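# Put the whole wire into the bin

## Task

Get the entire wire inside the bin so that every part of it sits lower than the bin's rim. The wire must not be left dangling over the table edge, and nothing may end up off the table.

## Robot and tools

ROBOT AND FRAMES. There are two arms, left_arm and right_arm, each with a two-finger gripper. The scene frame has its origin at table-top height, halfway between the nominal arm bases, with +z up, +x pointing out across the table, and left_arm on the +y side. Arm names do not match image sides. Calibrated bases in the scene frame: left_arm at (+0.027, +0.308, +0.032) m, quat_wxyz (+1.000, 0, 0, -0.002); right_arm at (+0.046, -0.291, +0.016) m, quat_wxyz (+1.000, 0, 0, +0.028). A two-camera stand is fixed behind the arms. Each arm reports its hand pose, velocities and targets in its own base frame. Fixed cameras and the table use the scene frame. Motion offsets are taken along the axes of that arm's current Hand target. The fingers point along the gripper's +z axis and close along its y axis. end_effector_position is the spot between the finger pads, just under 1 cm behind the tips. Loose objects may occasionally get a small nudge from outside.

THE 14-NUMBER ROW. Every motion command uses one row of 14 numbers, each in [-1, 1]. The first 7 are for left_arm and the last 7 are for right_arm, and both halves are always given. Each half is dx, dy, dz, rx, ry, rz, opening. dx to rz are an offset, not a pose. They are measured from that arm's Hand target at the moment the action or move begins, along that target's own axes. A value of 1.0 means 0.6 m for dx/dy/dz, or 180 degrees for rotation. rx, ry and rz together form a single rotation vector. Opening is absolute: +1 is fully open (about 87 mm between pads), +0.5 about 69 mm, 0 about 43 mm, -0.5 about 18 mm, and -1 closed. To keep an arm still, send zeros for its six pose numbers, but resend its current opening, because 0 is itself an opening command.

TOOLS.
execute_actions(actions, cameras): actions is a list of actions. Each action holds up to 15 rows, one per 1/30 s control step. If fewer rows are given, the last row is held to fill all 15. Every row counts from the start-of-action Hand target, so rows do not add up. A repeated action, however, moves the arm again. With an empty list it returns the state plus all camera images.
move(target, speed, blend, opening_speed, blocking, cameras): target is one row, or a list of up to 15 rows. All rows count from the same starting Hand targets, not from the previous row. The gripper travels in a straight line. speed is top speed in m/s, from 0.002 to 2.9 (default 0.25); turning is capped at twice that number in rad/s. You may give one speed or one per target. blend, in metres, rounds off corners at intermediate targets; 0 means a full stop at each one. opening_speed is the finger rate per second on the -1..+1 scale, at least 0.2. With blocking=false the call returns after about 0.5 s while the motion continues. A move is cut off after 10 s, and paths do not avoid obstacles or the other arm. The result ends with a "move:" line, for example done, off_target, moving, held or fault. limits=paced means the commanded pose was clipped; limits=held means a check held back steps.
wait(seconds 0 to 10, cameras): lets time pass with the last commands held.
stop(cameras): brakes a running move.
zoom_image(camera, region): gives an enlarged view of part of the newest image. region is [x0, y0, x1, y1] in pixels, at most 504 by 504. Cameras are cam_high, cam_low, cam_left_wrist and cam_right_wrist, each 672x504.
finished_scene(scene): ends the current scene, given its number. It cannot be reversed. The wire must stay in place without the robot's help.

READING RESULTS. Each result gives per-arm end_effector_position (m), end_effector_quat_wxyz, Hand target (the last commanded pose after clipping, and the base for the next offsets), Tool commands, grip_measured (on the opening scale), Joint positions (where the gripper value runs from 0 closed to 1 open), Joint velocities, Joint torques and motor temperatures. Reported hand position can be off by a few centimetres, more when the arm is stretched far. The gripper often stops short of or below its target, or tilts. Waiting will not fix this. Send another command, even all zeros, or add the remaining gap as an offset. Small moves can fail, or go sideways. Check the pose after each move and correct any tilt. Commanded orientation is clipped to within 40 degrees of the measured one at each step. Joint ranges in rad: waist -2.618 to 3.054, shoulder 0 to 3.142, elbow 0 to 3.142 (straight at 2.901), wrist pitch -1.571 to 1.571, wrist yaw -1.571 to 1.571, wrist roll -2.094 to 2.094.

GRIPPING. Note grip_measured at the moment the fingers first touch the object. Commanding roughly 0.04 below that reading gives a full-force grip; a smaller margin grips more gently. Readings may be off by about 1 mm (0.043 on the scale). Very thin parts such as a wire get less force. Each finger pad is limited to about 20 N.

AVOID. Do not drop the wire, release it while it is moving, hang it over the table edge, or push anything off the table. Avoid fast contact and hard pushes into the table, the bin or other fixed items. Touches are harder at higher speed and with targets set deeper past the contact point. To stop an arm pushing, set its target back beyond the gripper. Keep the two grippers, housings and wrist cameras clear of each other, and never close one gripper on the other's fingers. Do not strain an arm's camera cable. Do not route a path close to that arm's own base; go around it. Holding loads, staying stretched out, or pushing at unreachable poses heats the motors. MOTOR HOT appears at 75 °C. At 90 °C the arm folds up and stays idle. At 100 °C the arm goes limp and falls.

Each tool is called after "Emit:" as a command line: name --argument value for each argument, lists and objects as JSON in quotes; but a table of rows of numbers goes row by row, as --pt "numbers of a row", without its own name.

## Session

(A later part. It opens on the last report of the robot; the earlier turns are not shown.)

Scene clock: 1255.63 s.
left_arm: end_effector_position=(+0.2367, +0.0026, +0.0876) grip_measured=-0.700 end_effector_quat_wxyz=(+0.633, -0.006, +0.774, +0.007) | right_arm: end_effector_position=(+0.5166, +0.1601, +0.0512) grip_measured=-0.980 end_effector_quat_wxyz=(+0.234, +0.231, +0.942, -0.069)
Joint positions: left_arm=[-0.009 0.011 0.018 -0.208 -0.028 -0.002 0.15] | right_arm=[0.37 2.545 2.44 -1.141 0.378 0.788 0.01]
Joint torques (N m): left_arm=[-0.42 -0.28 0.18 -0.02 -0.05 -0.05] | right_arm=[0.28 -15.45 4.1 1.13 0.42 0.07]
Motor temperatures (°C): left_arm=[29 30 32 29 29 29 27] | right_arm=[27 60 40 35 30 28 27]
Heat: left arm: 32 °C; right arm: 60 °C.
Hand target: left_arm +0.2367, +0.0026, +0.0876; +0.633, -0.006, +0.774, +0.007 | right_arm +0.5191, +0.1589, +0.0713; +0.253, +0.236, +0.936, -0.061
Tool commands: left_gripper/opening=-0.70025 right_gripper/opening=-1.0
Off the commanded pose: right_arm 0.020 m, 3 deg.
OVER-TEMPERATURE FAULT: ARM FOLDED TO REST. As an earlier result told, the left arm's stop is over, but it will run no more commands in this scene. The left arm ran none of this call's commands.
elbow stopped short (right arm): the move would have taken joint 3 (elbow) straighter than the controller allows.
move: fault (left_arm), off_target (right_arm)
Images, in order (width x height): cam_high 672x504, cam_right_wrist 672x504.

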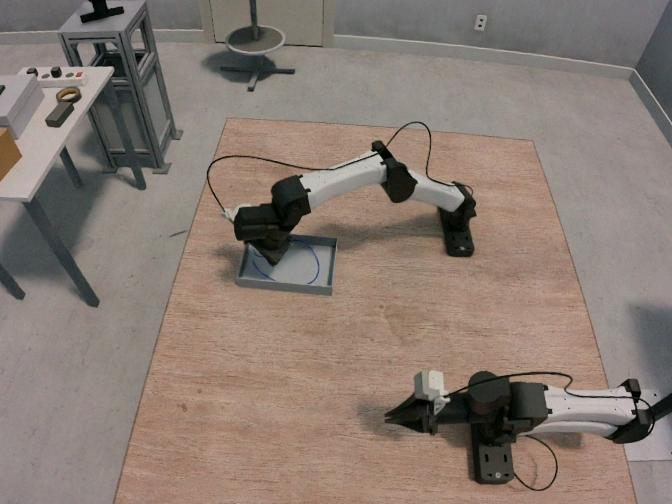

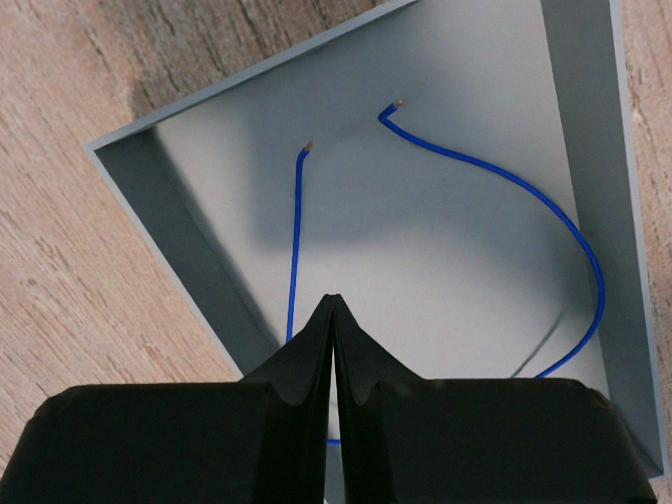

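Emit:
move --pt "0 0 0 0 0 0 -0.7 -0.067 0 -0.1155 0 0 0 -1" --pt "0 0 0 0 0 0 -0.7 0.106 -0.352 -0.155 -0.2365 -0.3525 -0.118 -1" --speed 0.35 --blend 0.03 --cameras '["cam_right_wrist","cam_high","cam_low"]'

Emit:
zoom_image --camera "cam_right_wrist" --region '[180, 40, 420, 220]'

Emit:
zoom_image --camera "cam_high" --region '[225, 220, 345, 300]'

Emit:
zoom_image --camera "cam_low" --region '[284, 258, 344, 286]'

Scene clock: 1273.60 s.
left_arm: end_effector_position=(+0.2367, +0.0026, +0.0876) grip_measured=-0.700 end_effector_quat_wxyz=(+0.633, -0.006, +0.774, +0.007) | right_arm: end_effector_position=(+0.3301, +0.0205, +0.1097) grip_measured=-0.980 end_effector_quat_wxyz=(+0.715, -0.093, +0.685, +0.106)
Joint positions: left_arm=[-0.009 0.011 0.018 -0.208 -0.028 -0.002 0.15] | right_arm=[-0.182 1.504 0.043 1.51 -0.464 0.034 0.01]
Joint torques (N m): left_arm=[-0.42 -0.29 0.18 -0.02 -0.05 -0.05] | right_arm=[-0.43 -2.07 2.44 2.79 -0.06 0.1]
Motor temperatures (°C): left_arm=[29 30 32 29 29 29 27] | right_arm=[27 65 40 35 30 28 27]
Heat: left arm: 32 °C; right arm: 65 °C.
Hand target: left_arm +0.2367, +0.0026, +0.0876; +0.633, -0.006, +0.774, +0.007 | right_arm +0.3294, +0.0206, +0.1186; +0.744, -0.096, +0.653, +0.110
Tool commands: left_gripper/opening=-0.70025 right_gripper/opening=-1.0
Off the commanded pose: right_arm 0.009 m, 5 deg.
OVER-TEMPERATURE FAULT: ARM FOLDED TO REST. As an earlier result told, the left arm's stop is over, but it will run no more commands in this scene. The left arm ran none of this call's commands.
joint sent to its limit (right arm) — joint 4 (wrist pitch), upper limit. The joint targets are off in orientation, not in position.
move: fault (left_arm), off_target (right_arm)
Images, in order (width x height): cam_high 672x504, cam_low 672x504, cam_right_wrist 672x504.

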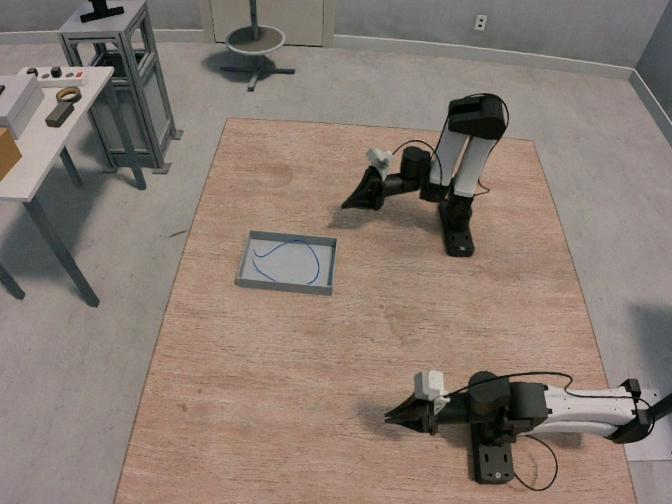

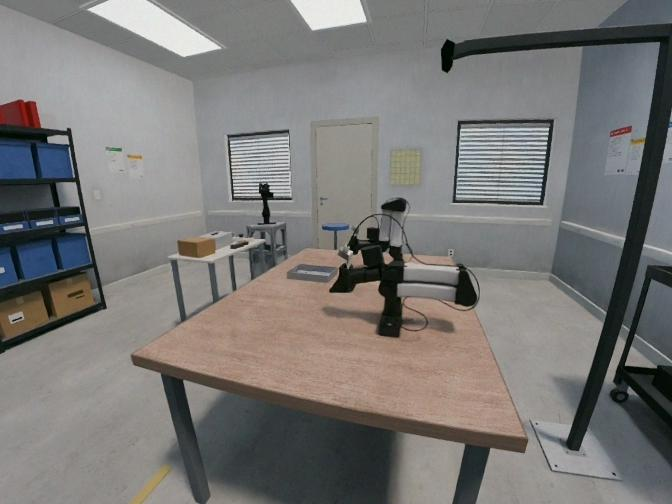

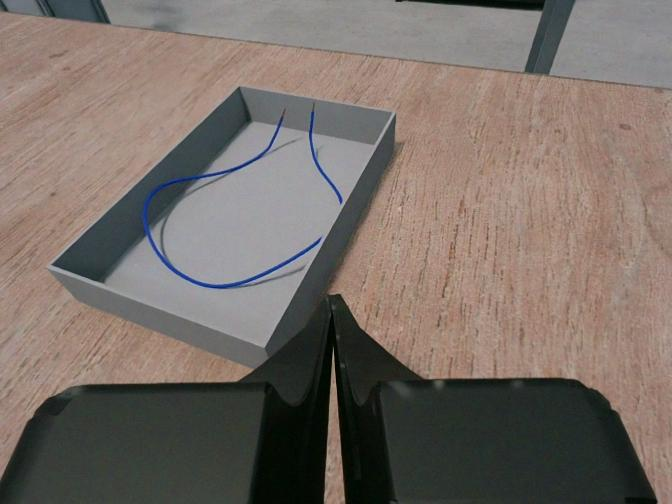

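Scaled by 2.100 from the camera's 672x504 image, which has a finer 960x720 frame.

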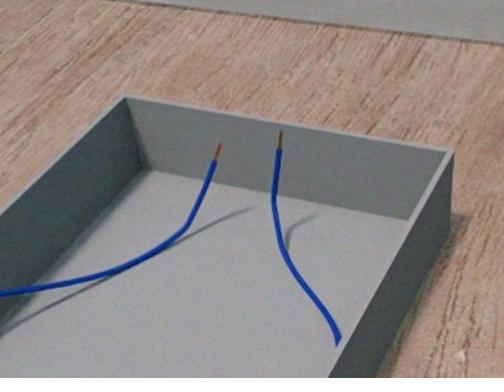

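Scaled by 4.200 from the camera's 672x504 image, which has a finer 960x720 frame.

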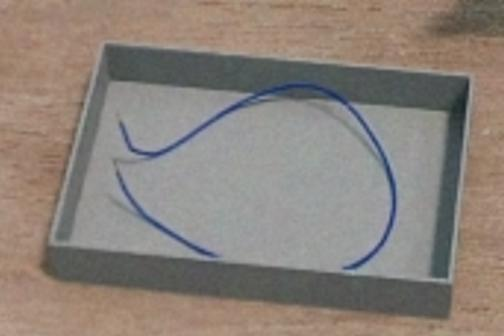

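Scaled by 8.400 from the camera's 672x504 image, which has a finer 960x720 frame.

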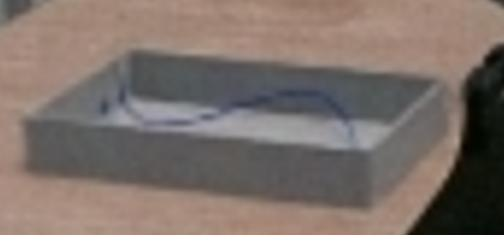

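Emit:
move --target '[0,0,0,0,0,0,-0.7,0.0735,0.0453,0.330,0,0.372,0,-0.5]' --speed 0.3 --cameras '["cam_right_wrist"]'

Scene clock: 1340.77 s.
left_arm: end_effector_position=(+0.2367, +0.0026, +0.0876) grip_measured=-0.700 end_effector_quat_wxyz=(+0.633, -0.006, +0.774, +0.007) | right_arm: end_effector_position=(+0.5125, +0.1035, +0.1055) grip_measured=-0.500 end_effector_quat_wxyz=(+0.266, -0.143, +0.952, +0.042)
Joint positions: left_arm=[-0.009 0.011 0.018 -0.208 -0.028 -0.002 0.15] | right_arm=[0.186 2.211 2.032 -0.849 -0.062 -0.095 0.25]
Joint torques (N m): left_arm=[-0.42 -0.29 0.18 -0.02 -0.05 -0.05] | right_arm=[0.66 -8.61 7.58 1.32 0.16 0.14]
Motor temperatures (°C): left_arm=[29 30 31 29 29 29 27] | right_arm=[27 47 38 40 30 28 26]
Heat: left arm: 31 °C; right arm: 47 °C.
Hand target: left_arm +0.2367, +0.0026, +0.0876; +0.633, -0.006, +0.774, +0.007 | right_arm +0.5150, +0.1052, +0.1004; +0.260, -0.141, +0.954, +0.039
Tool commands: left_gripper/opening=-0.70025 right_gripper/opening=-0.5
Off the commanded pose: right_arm 0.006 m, 1 deg.
OVER-TEMPERATURE FAULT: ARM FOLDED TO REST. As an earlier result told, the left arm's stop is over, but it will run no more commands in this scene. The left arm ran none of this call's commands.
move: fault (left_arm)
Images, in order (width x height): cam_right_wrist 672x504.

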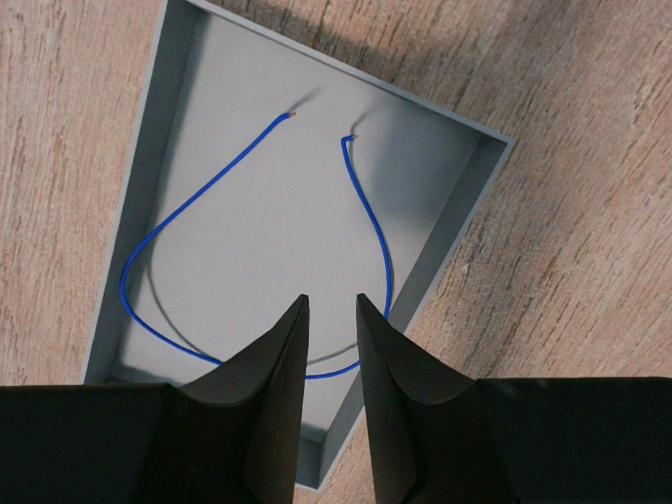

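Emit:
move --target '[0,0,0,0,0,0,-0.7,-0.0152,-0.011,0.082,0,0,0,-0.5]' --speed 0.15 --cameras '["cam_right_wrist"]'

Scene clock: 1358.77 s.
left_arm: end_effector_position=(+0.2367, +0.0026, +0.0876) grip_measured=-0.700 end_effector_quat_wxyz=(+0.633, -0.006, +0.774, +0.007) | right_arm: end_effector_position=(+0.5425, +0.1091, +0.0651) grip_measured=-0.500 end_effector_quat_wxyz=(+0.257, -0.143, +0.955, +0.042)
Joint positions: left_arm=[-0.009 0.011 0.018 -0.208 -0.028 -0.002 0.15] | right_arm=[0.186 2.388 2.178 -0.838 -0.062 -0.095 0.25]
Joint torques (N m): left_arm=[-0.42 -0.29 0.2 -0.02 -0.05 -0.05] | right_arm=[-0.02 -10.04 7.54 1.47 0.18 0.12]
Heat: left arm: 31 °C; right arm: 49 °C.
Hand target: left_arm +0.2367, +0.0026, +0.0876; +0.633, -0.006, +0.774, +0.007 | right_arm +0.5483, +0.1083, +0.0625; +0.260, -0.141, +0.954, +0.039
Tool commands: left_gripper/opening=-0.70025 right_gripper/opening=-0.5
Off the commanded pose: right_arm 0.006 m, 1 deg.
OVER-TEMPERATURE FAULT: ARM FOLDED TO REST. As an earlier result told, the left arm's stop is over, but it will run no more commands in this scene. The left arm ran none of this call's commands.
move: fault (left_arm)
Images, in order (width x height): cam_right_wrist 672x504.

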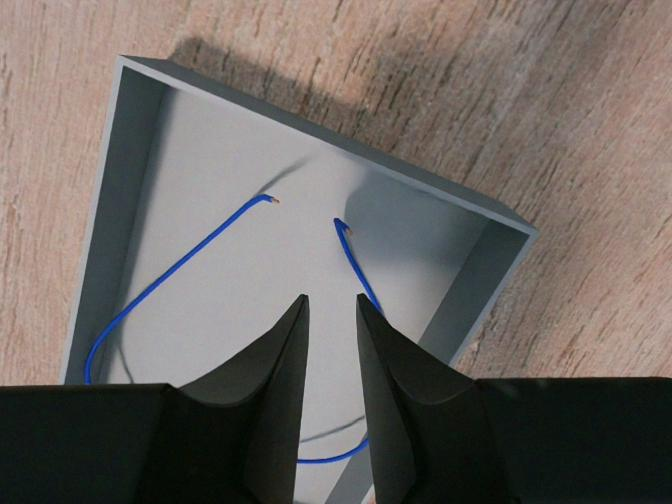

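Emit:
move --pt "0 0 0 0 0 0 -0.7 0.01 -0.009 0.058 0 0 0 -0.5" --pt "0 0 0 0 0 0 -0.7 0.01 -0.009 0.058 0 0 0 -1" --speed 0.1 --cameras '["cam_right_wrist"]'

Scene clock: 1366.00 s.
left_arm: end_effector_position=(+0.2367, +0.0026, +0.0876) grip_measured=-0.700 end_effector_quat_wxyz=(+0.633, -0.006, +0.774, +0.007) | right_arm: end_effector_position=(+0.5538, +0.1112, +0.0323) grip_measured=-0.979 end_effector_quat_wxyz=(+0.254, -0.143, +0.956, +0.042)
Joint positions: left_arm=[-0.009 0.011 0.018 -0.208 -0.028 -0.002 0.15] | right_arm=[0.186 2.463 2.185 -0.776 -0.062 -0.095 0.01]
Joint torques (N m): left_arm=[-0.42 -0.29 0.2 -0.02 -0.05 -0.05] | right_arm=[-0.7 -10.51 7.42 1.51 0.14 -0.01]
Heat: left arm: 31 °C; right arm: 51 °C.
Hand target: left_arm +0.2367, +0.0026, +0.0876; +0.633, -0.006, +0.774, +0.007 | right_arm +0.5618, +0.1068, +0.0296; +0.260, -0.141, +0.954, +0.039
Tool commands: left_gripper/opening=-0.70025 right_gripper/opening=-1.0
Off the commanded pose: right_arm 0.010 m, 1 deg.
OVER-TEMPERATURE FAULT: ARM FOLDED TO REST. As an earlier result told, the left arm's stop is over, but it will run no more commands in this scene. The left arm ran none of this call's commands.
move: fault (left_arm)
Images, in order (width x height): cam_right_wrist 672x504.

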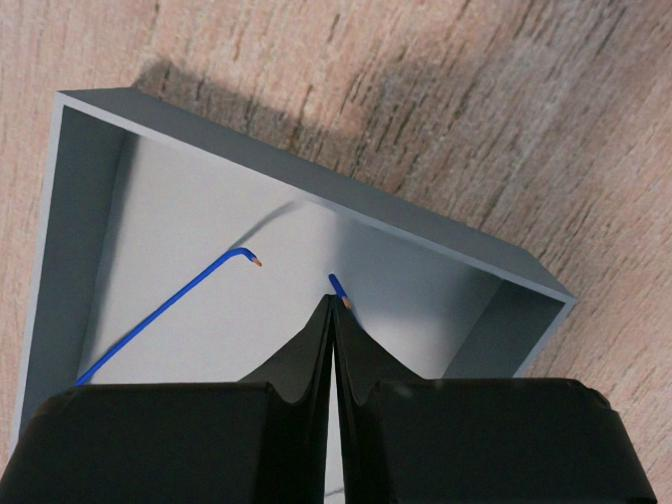

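Emit:
move --pt "0 0 0 0 0 0 -0.7 0 0 -0.03 0 0 0 -0.3" --pt "0 0 0 0 0 0 -0.7 0 -0.014 -0.03 0 0 0 -0.3" --pt "0 0 0 0 0 0 -0.7 0.004 -0.012 0.01 0 0 0 -0.4" --speed 0.1 --cameras '["cam_right_wrist"]'

Scene clock: 1380.97 s.
left_arm: end_effector_position=(+0.2367, +0.0026, +0.0876) grip_measured=-0.700 end_effector_quat_wxyz=(+0.633, -0.006, +0.774, +0.007) | right_arm: end_effector_position=(+0.5591, +0.0973, +0.0291) grip_measured=-0.400 end_effector_quat_wxyz=(+0.257, -0.138, +0.956, +0.037)
Joint positions: left_arm=[-0.009 0.011 0.018 -0.208 -0.028 -0.002 0.15] | right_arm=[0.161 2.471 2.185 -0.762 -0.062 -0.109 0.3]
Joint torques (N m): left_arm=[-0.43 -0.29 0.2 -0.02 -0.05 -0.05] | right_arm=[0.47 -9.91 7.38 1.59 0.05 0.06]
Motor temperatures (°C): left_arm=[29 30 31 29 29 29 27] | right_arm=[27 54 42 37 30 28 26]
Heat: left arm: 31 °C; right arm: 54 °C.
Hand target: left_arm +0.2367, +0.0026, +0.0876; +0.633, -0.006, +0.774, +0.007 | right_arm +0.5648, +0.1002, +0.0232; +0.260, -0.141, +0.954, +0.039
Tool commands: left_gripper/opening=-0.70025 right_gripper/opening=-0.4
Off the commanded pose: right_arm 0.009 m, 1 deg.
OVER-TEMPERATURE FAULT: ARM FOLDED TO REST. As an earlier result told, the left arm's stop is over, but it will run no more commands in this scene. The left arm ran none of this call's commands.
move: fault (left_arm)
Images, in order (width x height): cam_right_wrist 672x504.

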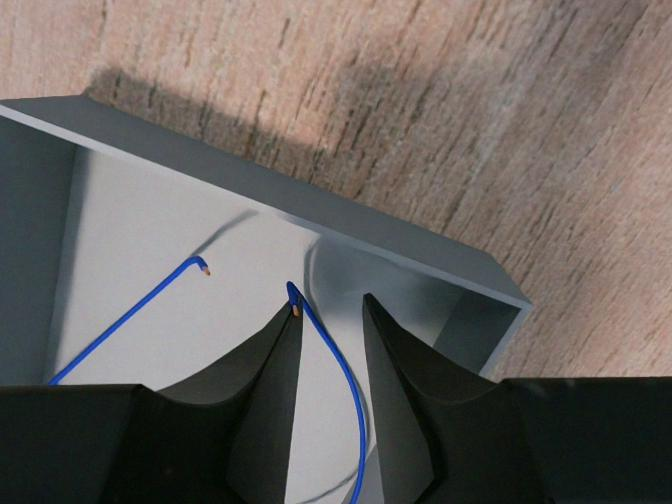

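Emit:
move --pt "0 0 0 0 0 0 -0.7 0 0 -0.04 0 0 0 -0.3" --pt "0 0 0 0 0 0 -0.7 0 0.012 -0.04 0 0 0 -0.3" --pt "0 0 0 0 0 0 -0.7 0.006 0.012 0.006 0 0 0 -0.3" --speed 0.1 --cameras '["cam_right_wrist"]'

Scene clock: 1408.80 s.
left_arm: end_effector_position=(+0.2367, +0.0026, +0.0876) grip_measured=-0.700 end_effector_quat_wxyz=(+0.633, -0.006, +0.774, +0.007) | right_arm: end_effector_position=(+0.5607, +0.1025, +0.0270) grip_measured=-0.300 end_effector_quat_wxyz=(+0.263, -0.141, +0.954, +0.038)
Joint positions: left_arm=[-0.009 0.011 0.018 -0.208 -0.028 -0.002 0.15] | right_arm=[0.169 2.469 2.168 -0.735 -0.062 -0.107 0.35]
Joint torques (N m): left_arm=[-0.42 -0.29 0.21 -0.02 -0.05 -0.05] | right_arm=[1.05 -10.55 6 1.61 0.16 0.13]
Heat: left arm: 31 °C; right arm: 54 °C.
Hand target: left_arm +0.2367, +0.0026, +0.0876; +0.633, -0.006, +0.774, +0.007 | right_arm +0.5615, +0.1067, +0.0183; +0.260, -0.141, +0.954, +0.039
Tool commands: left_gripper/opening=-0.70025 right_gripper/opening=-0.3
Off the commanded pose: right_arm 0.010 m, 0 deg.
OVER-TEMPERATURE FAULT: ARM FOLDED TO REST. As an earlier result told, the left arm's stop is over, but it will run no more commands in this scene. The left arm ran none of this call's commands.
move: fault (left_arm)
Images, in order (width x height): cam_right_wrist 672x504.

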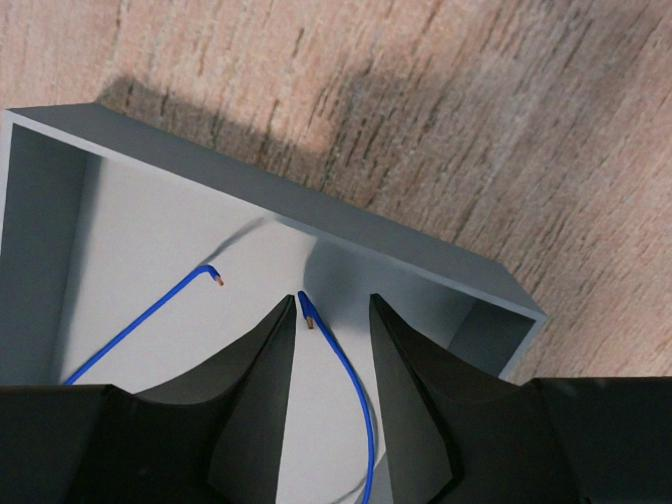

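Emit:
move --pt "0 0 0 0 0 0 -0.7 0 0 0 0 0 0 -0.3" --pt "0 0 0 0 0 0 -0.7 0 0.0 0 0 0 0 -1" --speed 0.1 --opening_speed 0.8 --cameras '["cam_right_wrist"]'

Scene clock: 1415.93 s.
left_arm: end_effector_position=(+0.2367, +0.0026, +0.0876) grip_measured=-0.700 end_effector_quat_wxyz=(+0.633, -0.006, +0.774, +0.007) | right_arm: end_effector_position=(+0.5607, +0.1025, +0.0271) grip_measured=-0.960 end_effector_quat_wxyz=(+0.263, -0.141, +0.954, +0.038)
Joint positions: left_arm=[-0.009 0.011 0.018 -0.208 -0.028 -0.002 0.15] | right_arm=[0.169 2.469 2.168 -0.734 -0.062 -0.107 0.02]
Joint torques (N m): left_arm=[-0.4 -0.29 0.21 -0.02 -0.05 -0.05] | right_arm=[0.94 -10.66 5.78 1.53 0.08 0.08]
Motor temperatures (°C): left_arm=[29 30 31 29 29 29 27] | right_arm=[27 55 43 37 30 28 26]
Heat: left arm: 31 °C; right arm: 55 °C.
Hand target: left_arm +0.2367, +0.0026, +0.0876; +0.633, -0.006, +0.774, +0.007 | right_arm +0.5615, +0.1065, +0.0182; +0.260, -0.141, +0.955, +0.039
Tool commands: left_gripper/opening=-0.70025 right_gripper/opening=-1.0
Off the commanded pose: right_arm 0.010 m, 0 deg.
OVER-TEMPERATURE FAULT: ARM FOLDED TO REST. As an earlier result told, the left arm's stop is over, but it will run no more commands in this scene. The left arm ran none of this call's commands.
move: fault (left_arm)
Images, in order (width x height): cam_right_wrist 672x504.

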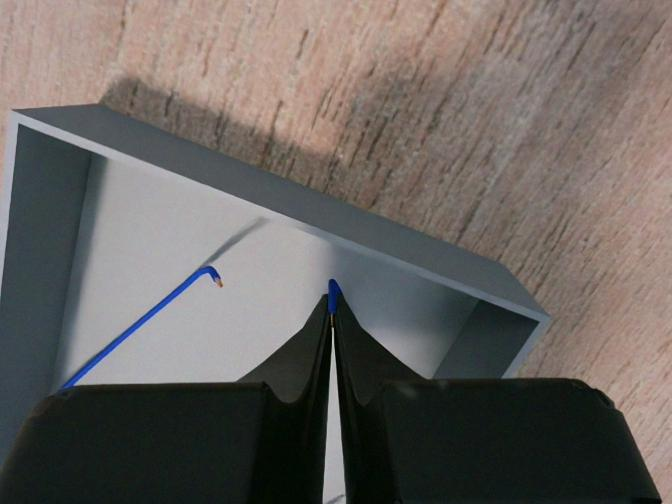

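Emit:
move --pt "0 0 0 0 0 0 -0.7 0.032 -0.007 -0.011 0 0 0 -1" --pt "0 0 0 0 0 0 -0.7 0.0655 -0.0133 -0.003 0 0 0 -1" --pt "0 0 0 0 0 0 -0.7 0.0735 -0.0133 0.004 0 0 0 -1" --speed 0.06 --blend 0.005 --cameras '["cam_right_wrist"]'

Scene clock: 1431.87 s.
left_arm: end_effector_position=(+0.2367, +0.0026, +0.0876) grip_measured=-0.700 end_effector_quat_wxyz=(+0.633, -0.006, +0.774, +0.007) | right_arm: end_effector_position=(+0.5465, +0.0983, +0.0117) grip_measured=-0.960 end_effector_quat_wxyz=(+0.295, -0.142, +0.944, +0.043)
Joint positions: left_arm=[-0.009 0.011 0.018 -0.208 -0.028 -0.002 0.15] | right_arm=[0.163 2.34 1.85 -0.479 -0.075 -0.113 0.02]
Joint torques (N m): left_arm=[-0.42 -0.29 0.2 -0.02 -0.05 -0.05] | right_arm=[-0.79 -11.07 2.92 1.19 0.11 -0.1]
Motor temperatures (°C): left_arm=[29 30 31 29 29 29 27] | right_arm=[27 57 42 36 30 28 27]
Heat: left arm: 31 °C; right arm: 57 °C.
Hand target: left_arm +0.2367, +0.0026, +0.0876; +0.633, -0.006, +0.774, +0.007 | right_arm +0.5286, +0.0884, -0.0062; +0.260, -0.141, +0.954, +0.039
Tool commands: left_gripper/opening=-0.70025 right_gripper/opening=-1.0
Off the commanded pose: right_arm 0.027 m, 4 deg.
OVER-TEMPERATURE FAULT: ARM FOLDED TO REST. As an earlier result told, the left arm's stop is over, but it will run no more commands in this scene. The left arm ran none of this call's commands.
move: fault (left_arm), off_target (right_arm); blend cut to 0.0032 m at target 2
Images, in order (width x height): cam_right_wrist 672x504.

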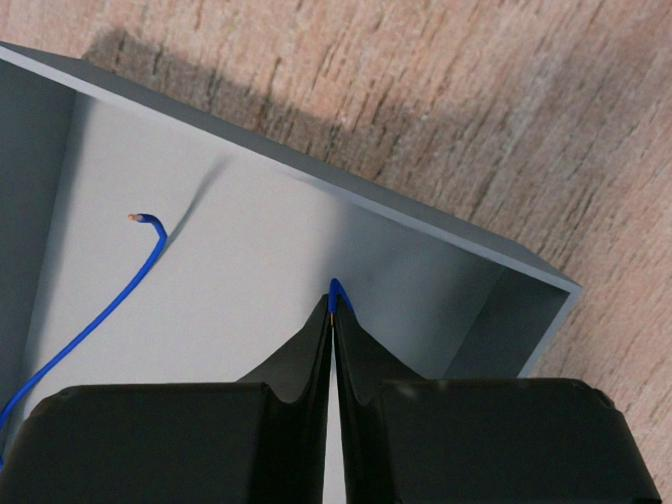

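Emit:
move --pt "0 0 0 0 0 0 -0.7 -0.02 0.01 0 0 0 0 -0.7" --pt "0 0 0 0 0 0 -0.7 -0.02 0.01 -0.17 0 0 0 -0.7" --speed 0.1 --opening_speed 0.5 --cameras '["cam_right_wrist","cam_high","cam_low"]'

Emit:
zoom_image --camera "cam_high" --region '[225, 220, 345, 300]'

Emit:
zoom_image --camera "cam_low" --region '[284, 258, 344, 286]'

Scene clock: 1443.60 s.
left_arm: end_effector_position=(+0.2367, +0.0026, +0.0876) grip_measured=-0.700 end_effector_quat_wxyz=(+0.633, -0.006, +0.774, +0.007) | right_arm: end_effector_position=(+0.4929, +0.0876, +0.0793) grip_measured=-0.700 end_effector_quat_wxyz=(+0.258, -0.142, +0.955, +0.042)
Joint positions: left_arm=[-0.009 0.011 0.018 -0.208 -0.028 -0.002 0.15] | right_arm=[0.159 2.13 1.805 -0.721 -0.075 -0.116 0.15]
Joint torques (N m): left_arm=[-0.43 -0.29 0.2 -0.02 -0.05 -0.05] | right_arm=[-0.36 -12.57 4.18 1.26 0.1 -0.06]
Motor temperatures (°C): left_arm=[29 30 31 29 29 29 27] | right_arm=[27 58 41 36 30 28 27]
Heat: left arm: 31 °C; right arm: 58 °C.
Hand target: left_arm +0.2367, +0.0026, +0.0876; +0.633, -0.006, +0.774, +0.007 | right_arm +0.4874, +0.0820, +0.0879; +0.260, -0.141, +0.954, +0.038
Tool commands: left_gripper/opening=-0.70025 right_gripper/opening=-0.7
Off the commanded pose: right_arm 0.012 m, 0 deg.
OVER-TEMPERATURE FAULT: ARM FOLDED TO REST. As an earlier result told, the left arm's stop is over, but it will run no more commands in this scene. The left arm ran none of this call's commands.
move: fault (left_arm), off_target (right_arm)
Images, in order (width x height): cam_high 672x504, cam_low 672x504, cam_right_wrist 672x504.

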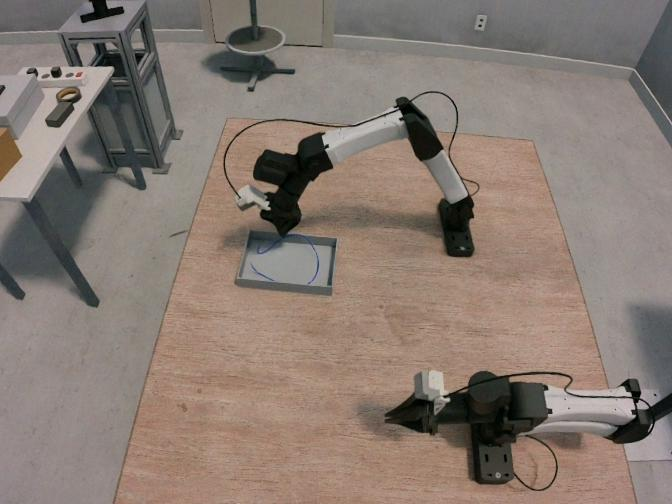

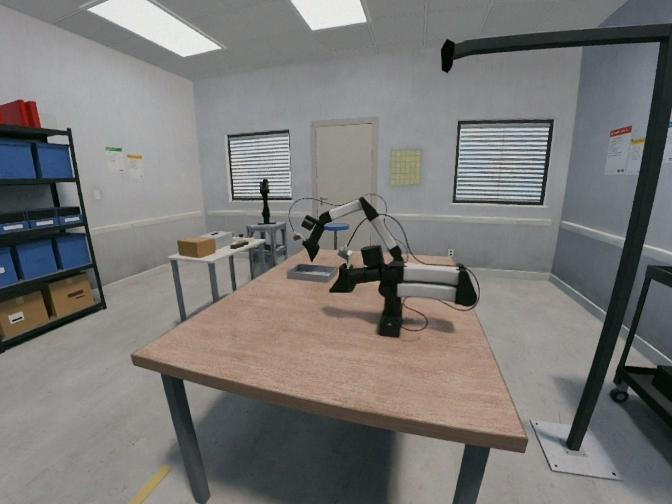

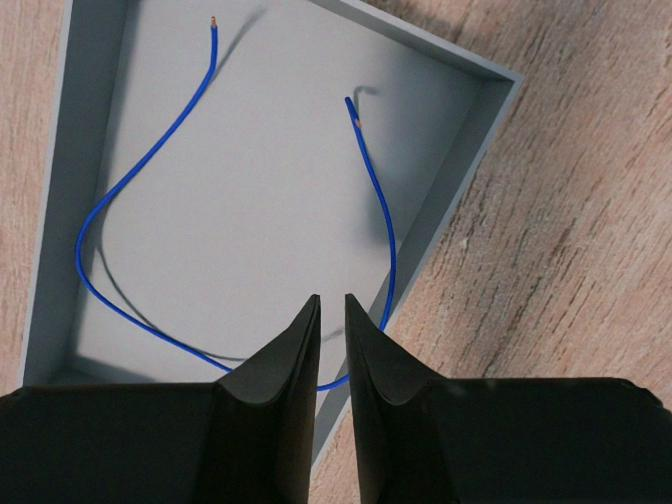

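Scaled by 4.200 from the camera's 672x504 image, which has a finer 960x720 frame.

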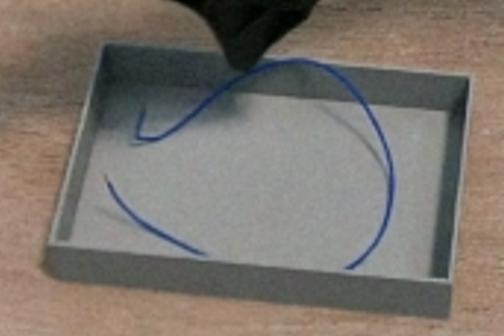

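Scaled by 8.400 from the camera's 672x504 image, which has a finer 960x720 frame.

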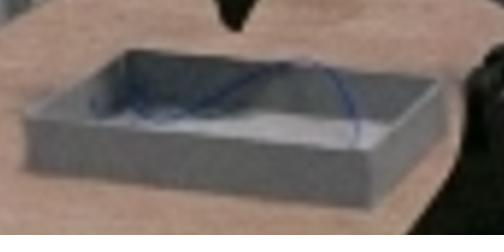

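Emit:
move --pt "0 0 0 0 0 0 -0.7 -0.0475 -0.0137 0.1237 0 0 0 -0.3" --pt "0 0 0 0 0 0 -0.7 -0.0175 -0.0137 0.172 0 0 0 -0.3" --speed '[0.15,0.08]' --cameras '["cam_right_wrist"]'

Scene clock: 1462.97 s.
left_arm: end_effector_position=(+0.2367, +0.0026, +0.0876) grip_measured=-0.700 end_effector_quat_wxyz=(+0.633, -0.006, +0.774, +0.007) | right_arm: end_effector_position=(+0.5503, +0.0968, +0.0199) grip_measured=-0.300 end_effector_quat_wxyz=(+0.271, -0.142, +0.951, +0.042)
Joint positions: left_arm=[-0.009 0.011 0.018 -0.208 -0.028 -0.002 0.15] | right_arm=[0.159 2.396 2.001 -0.625 -0.075 -0.116 0.35]
Joint torques (N m): left_arm=[-0.42 -0.29 0.2 -0.02 -0.05 -0.05] | right_arm=[-0.13 -9.89 4.78 1.58 0.14 -0.04]
Motor temperatures (°C): left_arm=[29 30 31 29 29 29 27] | right_arm=[27 61 40 36 30 28 27]
Heat: left arm: 31 °C; right arm: 61 °C.
Hand target: left_arm +0.2367, +0.0026, +0.0876; +0.633, -0.006, +0.774, +0.007 | right_arm +0.5484, +0.0918, +0.0041; +0.260, -0.141, +0.955, +0.038
Tool commands: left_gripper/opening=-0.70025 right_gripper/opening=-0.3
Off the commanded pose: right_arm 0.016 m, 1 deg.
OVER-TEMPERATURE FAULT: ARM FOLDED TO REST. As an earlier result told, the left arm's stop is over, but it will run no more commands in this scene. The left arm ran none of this call's commands.
move: fault (left_arm), off_target (right_arm)
Images, in order (width x height): cam_right_wrist 672x504.

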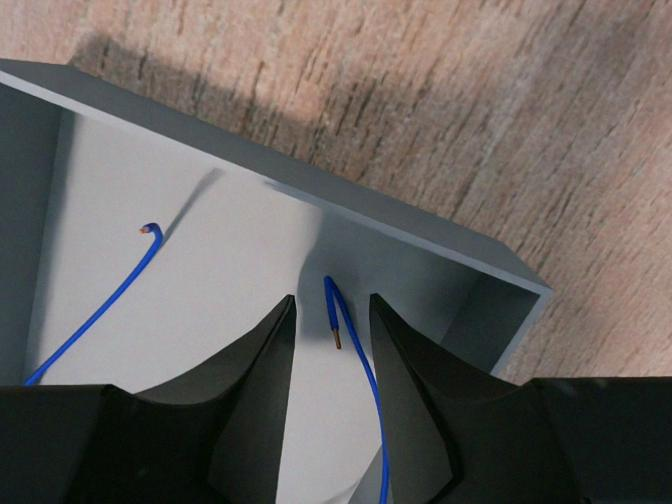

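Emit:
move --pt "0 0 0 0 0 0 -0.7 0.01 0 0.015 0 0 0 -0.4" --pt "0 0 0 0 0 0 -0.7 0.01 0 0.015 0 0 0 -1" --pt "0 0 0 0 0 0 -0.7 -0.015 0.04 0.02 0 0 0 -1" --pt "0 0 0 0 0 0 -0.7 -0.015 0.04 0.03 0 0 0 -0.6" --pt "0 0 0 0 0 0 -0.7 -0.01 0.04 -0.15 0 0 0 -0.6" --speed '[0.06,0.06,0.08,0.05,0.12]' --cameras '["cam_right_wrist","cam_high","cam_low"]'

Emit:
zoom_image --camera "cam_high" --region '[225, 220, 345, 300]'

Emit:
zoom_image --camera "cam_low" --region '[284, 258, 344, 286]'

Scene clock: 1477.30 s.
left_arm: end_effector_position=(+0.2367, +0.0026, +0.0876) grip_measured=-0.700 end_effector_quat_wxyz=(+0.633, -0.006, +0.774, +0.007) | right_arm: end_effector_position=(+0.5081, +0.1056, +0.0756) grip_measured=-0.600 end_effector_quat_wxyz=(+0.258, -0.140, +0.955, +0.037)
Joint positions: left_arm=[-0.009 0.011 0.018 -0.208 -0.028 -0.002 0.15] | right_arm=[0.196 2.211 1.919 -0.753 -0.047 -0.083 0.2]
Joint torques (N m): left_arm=[-0.42 -0.29 0.2 -0.02 -0.05 -0.05] | right_arm=[-0.06 -12.82 4.33 1.29 0.04 0.02]
Motor temperatures (°C): left_arm=[29 30 31 29 29 29 27] | right_arm=[27 60 40 36 30 28 27]
Heat: left arm: 31 °C; right arm: 60 °C.
Hand target: left_arm +0.2367, +0.0026, +0.0876; +0.633, -0.006, +0.774, +0.007 | right_arm +0.5027, +0.1032, +0.0848; +0.260, -0.141, +0.955, +0.039
Tool commands: left_gripper/opening=-0.70025 right_gripper/opening=-0.6
Off the commanded pose: right_arm 0.011 m, 0 deg.
OVER-TEMPERATURE FAULT: ARM FOLDED TO REST. As an earlier result told, the left arm's stop is over, but it will run no more commands in this scene. The left arm ran none of this call's commands.
move: fault (left_arm), off_target (right_arm); target 2's new opening was sent with right_arm's hand 0.022 m and 2 deg from that target; target 4's new opening was sent with right_arm's hand 0.021 m and 2 deg from that target
Images, in order (width x height): cam_high 672x504, cam_low 672x504, cam_right_wrist 672x504.

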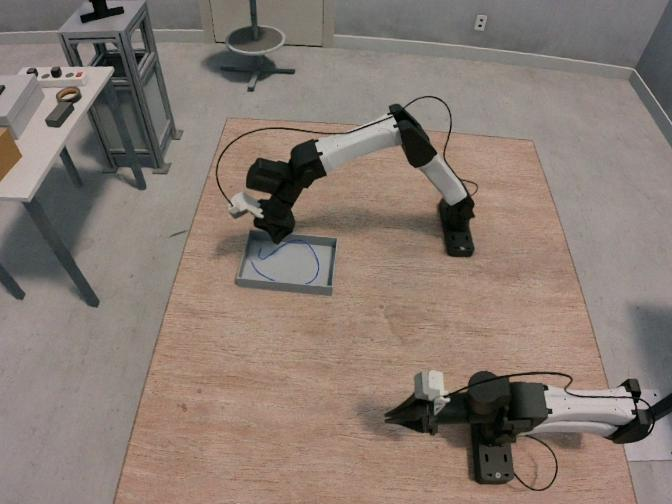

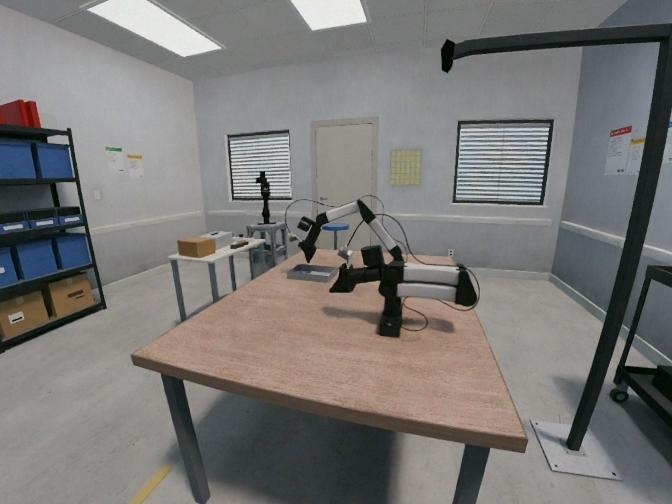

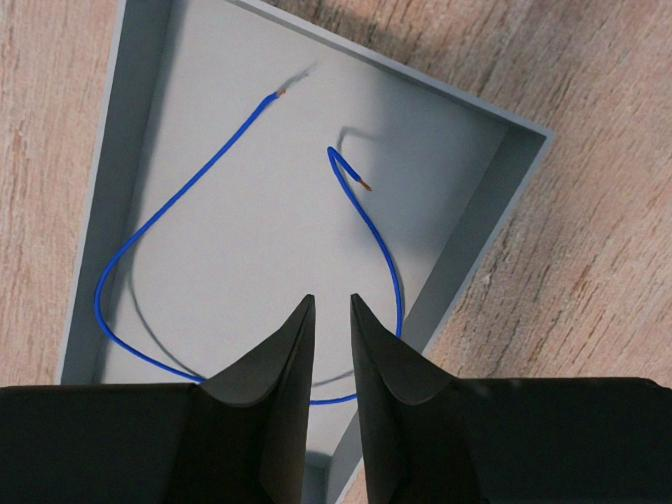

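Scaled by 4.200 from the camera's 672x504 image, which has a finer 960x720 frame.

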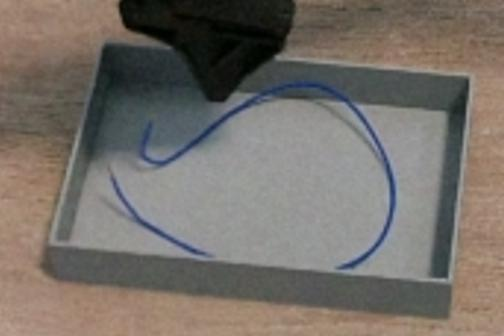

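Scaled by 8.400 from the camera's 672x504 image, which has a finer 960x720 frame.

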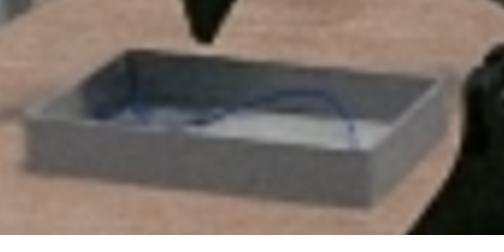

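Emit:
move --pt "0 0 0 0 0 0 -0.7 0.03 0 -0.1 0 0 0 -0.6" --pt "0 0 0 0 0 0 -0.7 0.25 -0.06 -0.185 0 -0.372 0 -0.6" --speed 0.35 --blend 0.03 --cameras '["cam_right_wrist","cam_high","cam_low"]'

Emit:
zoom_image --camera "cam_right_wrist" --region '[180, 0, 440, 200]'

Emit:
zoom_image --camera "cam_low" --region '[284, 260, 314, 280]'

Emit:
zoom_image --camera "cam_high" --region '[230, 225, 290, 295]'

Scene clock: 1493.33 s.
left_arm: end_effector_position=(+0.2367, +0.0026, +0.0876) grip_measured=-0.700 end_effector_quat_wxyz=(+0.633, -0.006, +0.774, +0.007) | right_arm: end_effector_position=(+0.3348, +0.0161, +0.0952) grip_measured=-0.600 end_effector_quat_wxyz=(+0.699, -0.095, +0.700, +0.108)
Joint positions: left_arm=[-0.009 0.011 0.018 -0.208 -0.028 -0.002 0.15] | right_arm=[-0.205 1.576 0.067 1.511 -0.494 0.018 0.2]
Joint torques (N m): left_arm=[-0.42 -0.29 0.2 -0.02 -0.05 -0.05] | right_arm=[-0.36 -2.47 2.43 2.8 0.04 0.09]
Motor temperatures (°C): left_arm=[29 30 31 29 29 29 27] | right_arm=[27 62 39 36 30 28 27]
Heat: left arm: 31 °C; right arm: 62 °C.
Hand target: left_arm +0.2367, +0.0026, +0.0876; +0.633, -0.006, +0.774, +0.007 | right_arm +0.3355, +0.0151, +0.1045; +0.744, -0.096, +0.653, +0.110
Tool commands: left_gripper/opening=-0.70025 right_gripper/opening=-0.6
Off the commanded pose: right_arm 0.009 m, 7 deg.
OVER-TEMPERATURE FAULT: ARM FOLDED TO REST. As an earlier result told, the left arm's stop is over, but it will run no more commands in this scene. The left arm ran none of this call's commands.
joint sent to its limit (right arm) — joint 4 (wrist pitch), upper limit. The joint targets are off in orientation, not in position.
move: fault (left_arm), off_target (right_arm)
Images, in order (width x height): cam_high 672x504, cam_low 672x504, cam_right_wrist 672x504.

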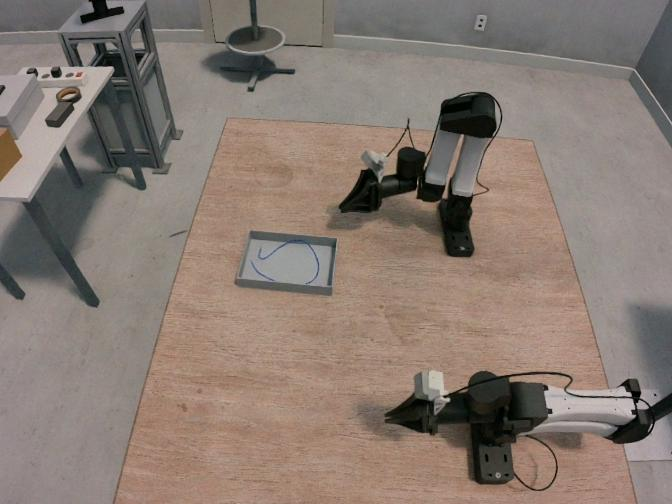

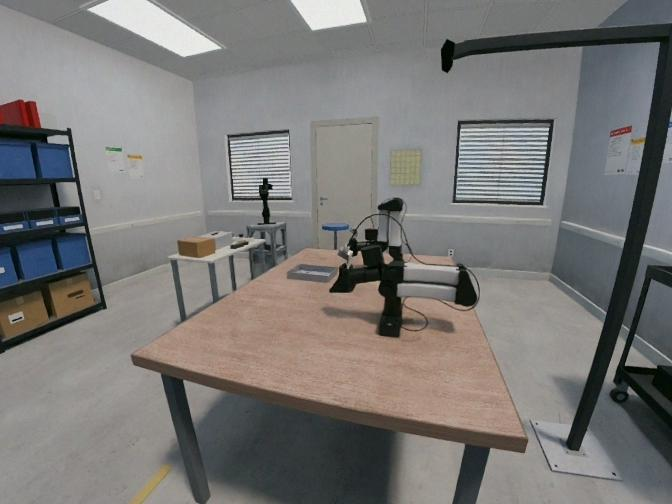

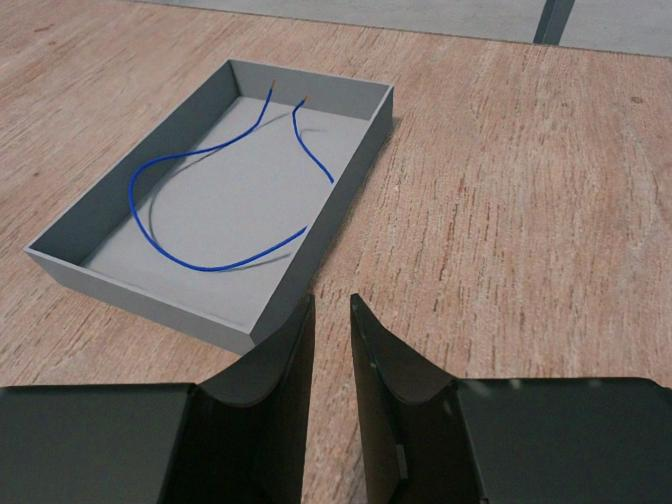

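Scaled by 1.938 from the camera's 672x504 image, which has a finer 960x720 frame.

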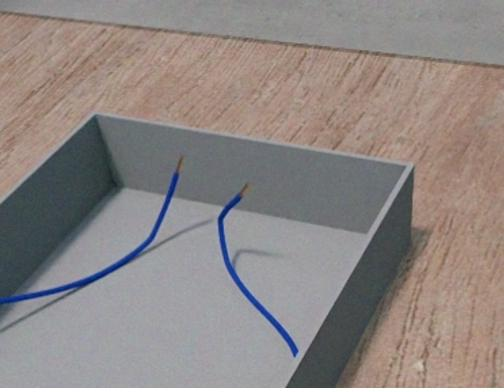

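Scaled by 16.800 from the camera's 672x504 image, which has a finer 960x720 frame.

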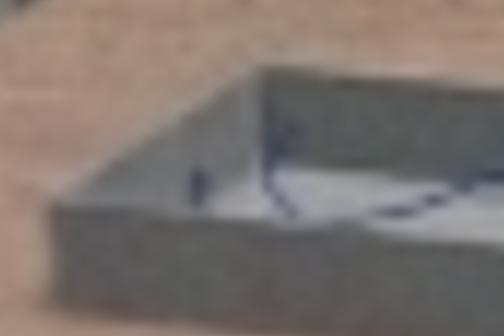

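Scaled by 7.200 from the camera's 672x504 image, which has a finer 960x720 frame.

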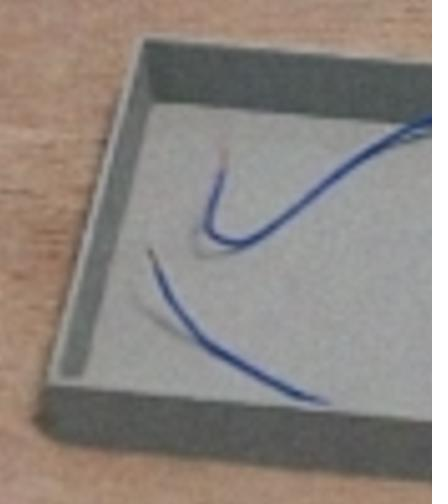

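Emit:
move --target '[0,0,0,0,0,0,-0.7,0.065,0.055,0.330,0,0.385,0,-1]' --speed 0.3 --cameras '["cam_right_wrist"]'

Scene clock: 1519.03 s.
left_arm: end_effector_position=(+0.2367, +0.0026, +0.0876) grip_measured=-0.700 end_effector_quat_wxyz=(+0.633, -0.006, +0.774, +0.007) | right_arm: end_effector_position=(+0.5167, +0.1035, +0.0971) grip_measured=-0.979 end_effector_quat_wxyz=(+0.247, -0.144, +0.957, +0.039)
Joint positions: left_arm=[-0.009 0.011 0.018 -0.208 -0.028 -0.002 0.15] | right_arm=[0.186 2.279 2.124 -0.913 -0.059 -0.097 0.01]
Joint torques (N m): left_arm=[-0.42 -0.29 0.18 -0.02 -0.05 -0.05] | right_arm=[0.62 -8.9 7.68 1.26 0.22 0.07]
Motor temperatures (°C): left_arm=[29 30 31 29 29 29 27] | right_arm=[27 53 39 38 30 28 27]
Heat: left arm: 31 °C; right arm: 53 °C.
Hand target: left_arm +0.2367, +0.0026, +0.0876; +0.633, -0.006, +0.774, +0.007 | right_arm +0.5188, +0.1050, +0.0913; +0.241, -0.142, +0.960, +0.036
Tool commands: left_gripper/opening=-0.70025 right_gripper/opening=-1.0
Off the commanded pose: right_arm 0.006 m, 1 deg.
OVER-TEMPERATURE FAULT: ARM FOLDED TO REST. As an earlier result told, the left arm's stop is over, but it will run no more commands in this scene. The left arm ran none of this call's commands.
move: fault (left_arm)
Images, in order (width x height): cam_right_wrist 672x504.

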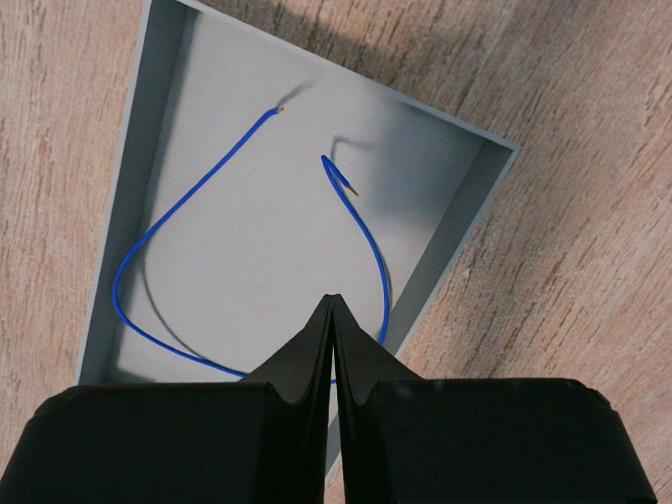

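Emit:
move --pt "0 0 0 0 0 0 -0.7 -0.02 0.002 0.095 0 0 0 -1" --pt "0 0 0 0 0 0 -0.7 0.017 0.002 0.166 0 0 0 -1" --speed '[0.12,0.06]' --cameras '["cam_right_wrist"]'

Scene clock: 1532.90 s.
left_arm: end_effector_position=(+0.2367, +0.0026, +0.0876) grip_measured=-0.700 end_effector_quat_wxyz=(+0.633, -0.006, +0.774, +0.007) | right_arm: end_effector_position=(+0.5589, +0.1133, +0.0175) grip_measured=-0.979 end_effector_quat_wxyz=(+0.255, -0.141, +0.956, +0.038)
Joint positions: left_arm=[-0.009 0.011 0.018 -0.208 -0.028 -0.002 0.15] | right_arm=[0.19 2.496 2.186 -0.742 -0.052 -0.088 0.01]
Joint torques (N m): left_arm=[-0.42 -0.29 0.2 -0.02 -0.05 -0.05] | right_arm=[1.14 -10.22 4.59 1.56 0.17 0.1]
Heat: left arm: 31 °C; right arm: 53 °C.
Hand target: left_arm +0.2367, +0.0026, +0.0876; +0.633, -0.006, +0.774, +0.007 | right_arm +0.5547, +0.1171, -0.0013; +0.240, -0.142, +0.960, +0.036
Tool commands: left_gripper/opening=-0.70025 right_gripper/opening=-1.0
Off the commanded pose: right_arm 0.020 m, 2 deg.
OVER-TEMPERATURE FAULT: ARM FOLDED TO REST. As an earlier result told, the left arm's stop is over, but it will run no more commands in this scene. The left arm ran none of this call's commands.
move: fault (left_arm), off_target (right_arm)
Images, in order (width x height): cam_right_wrist 672x504.

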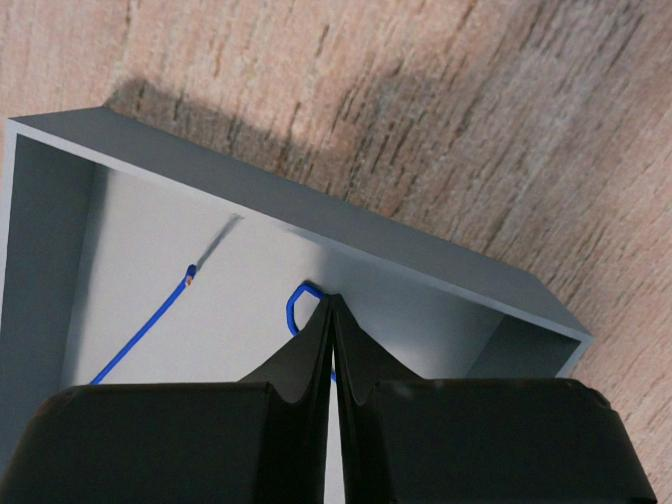

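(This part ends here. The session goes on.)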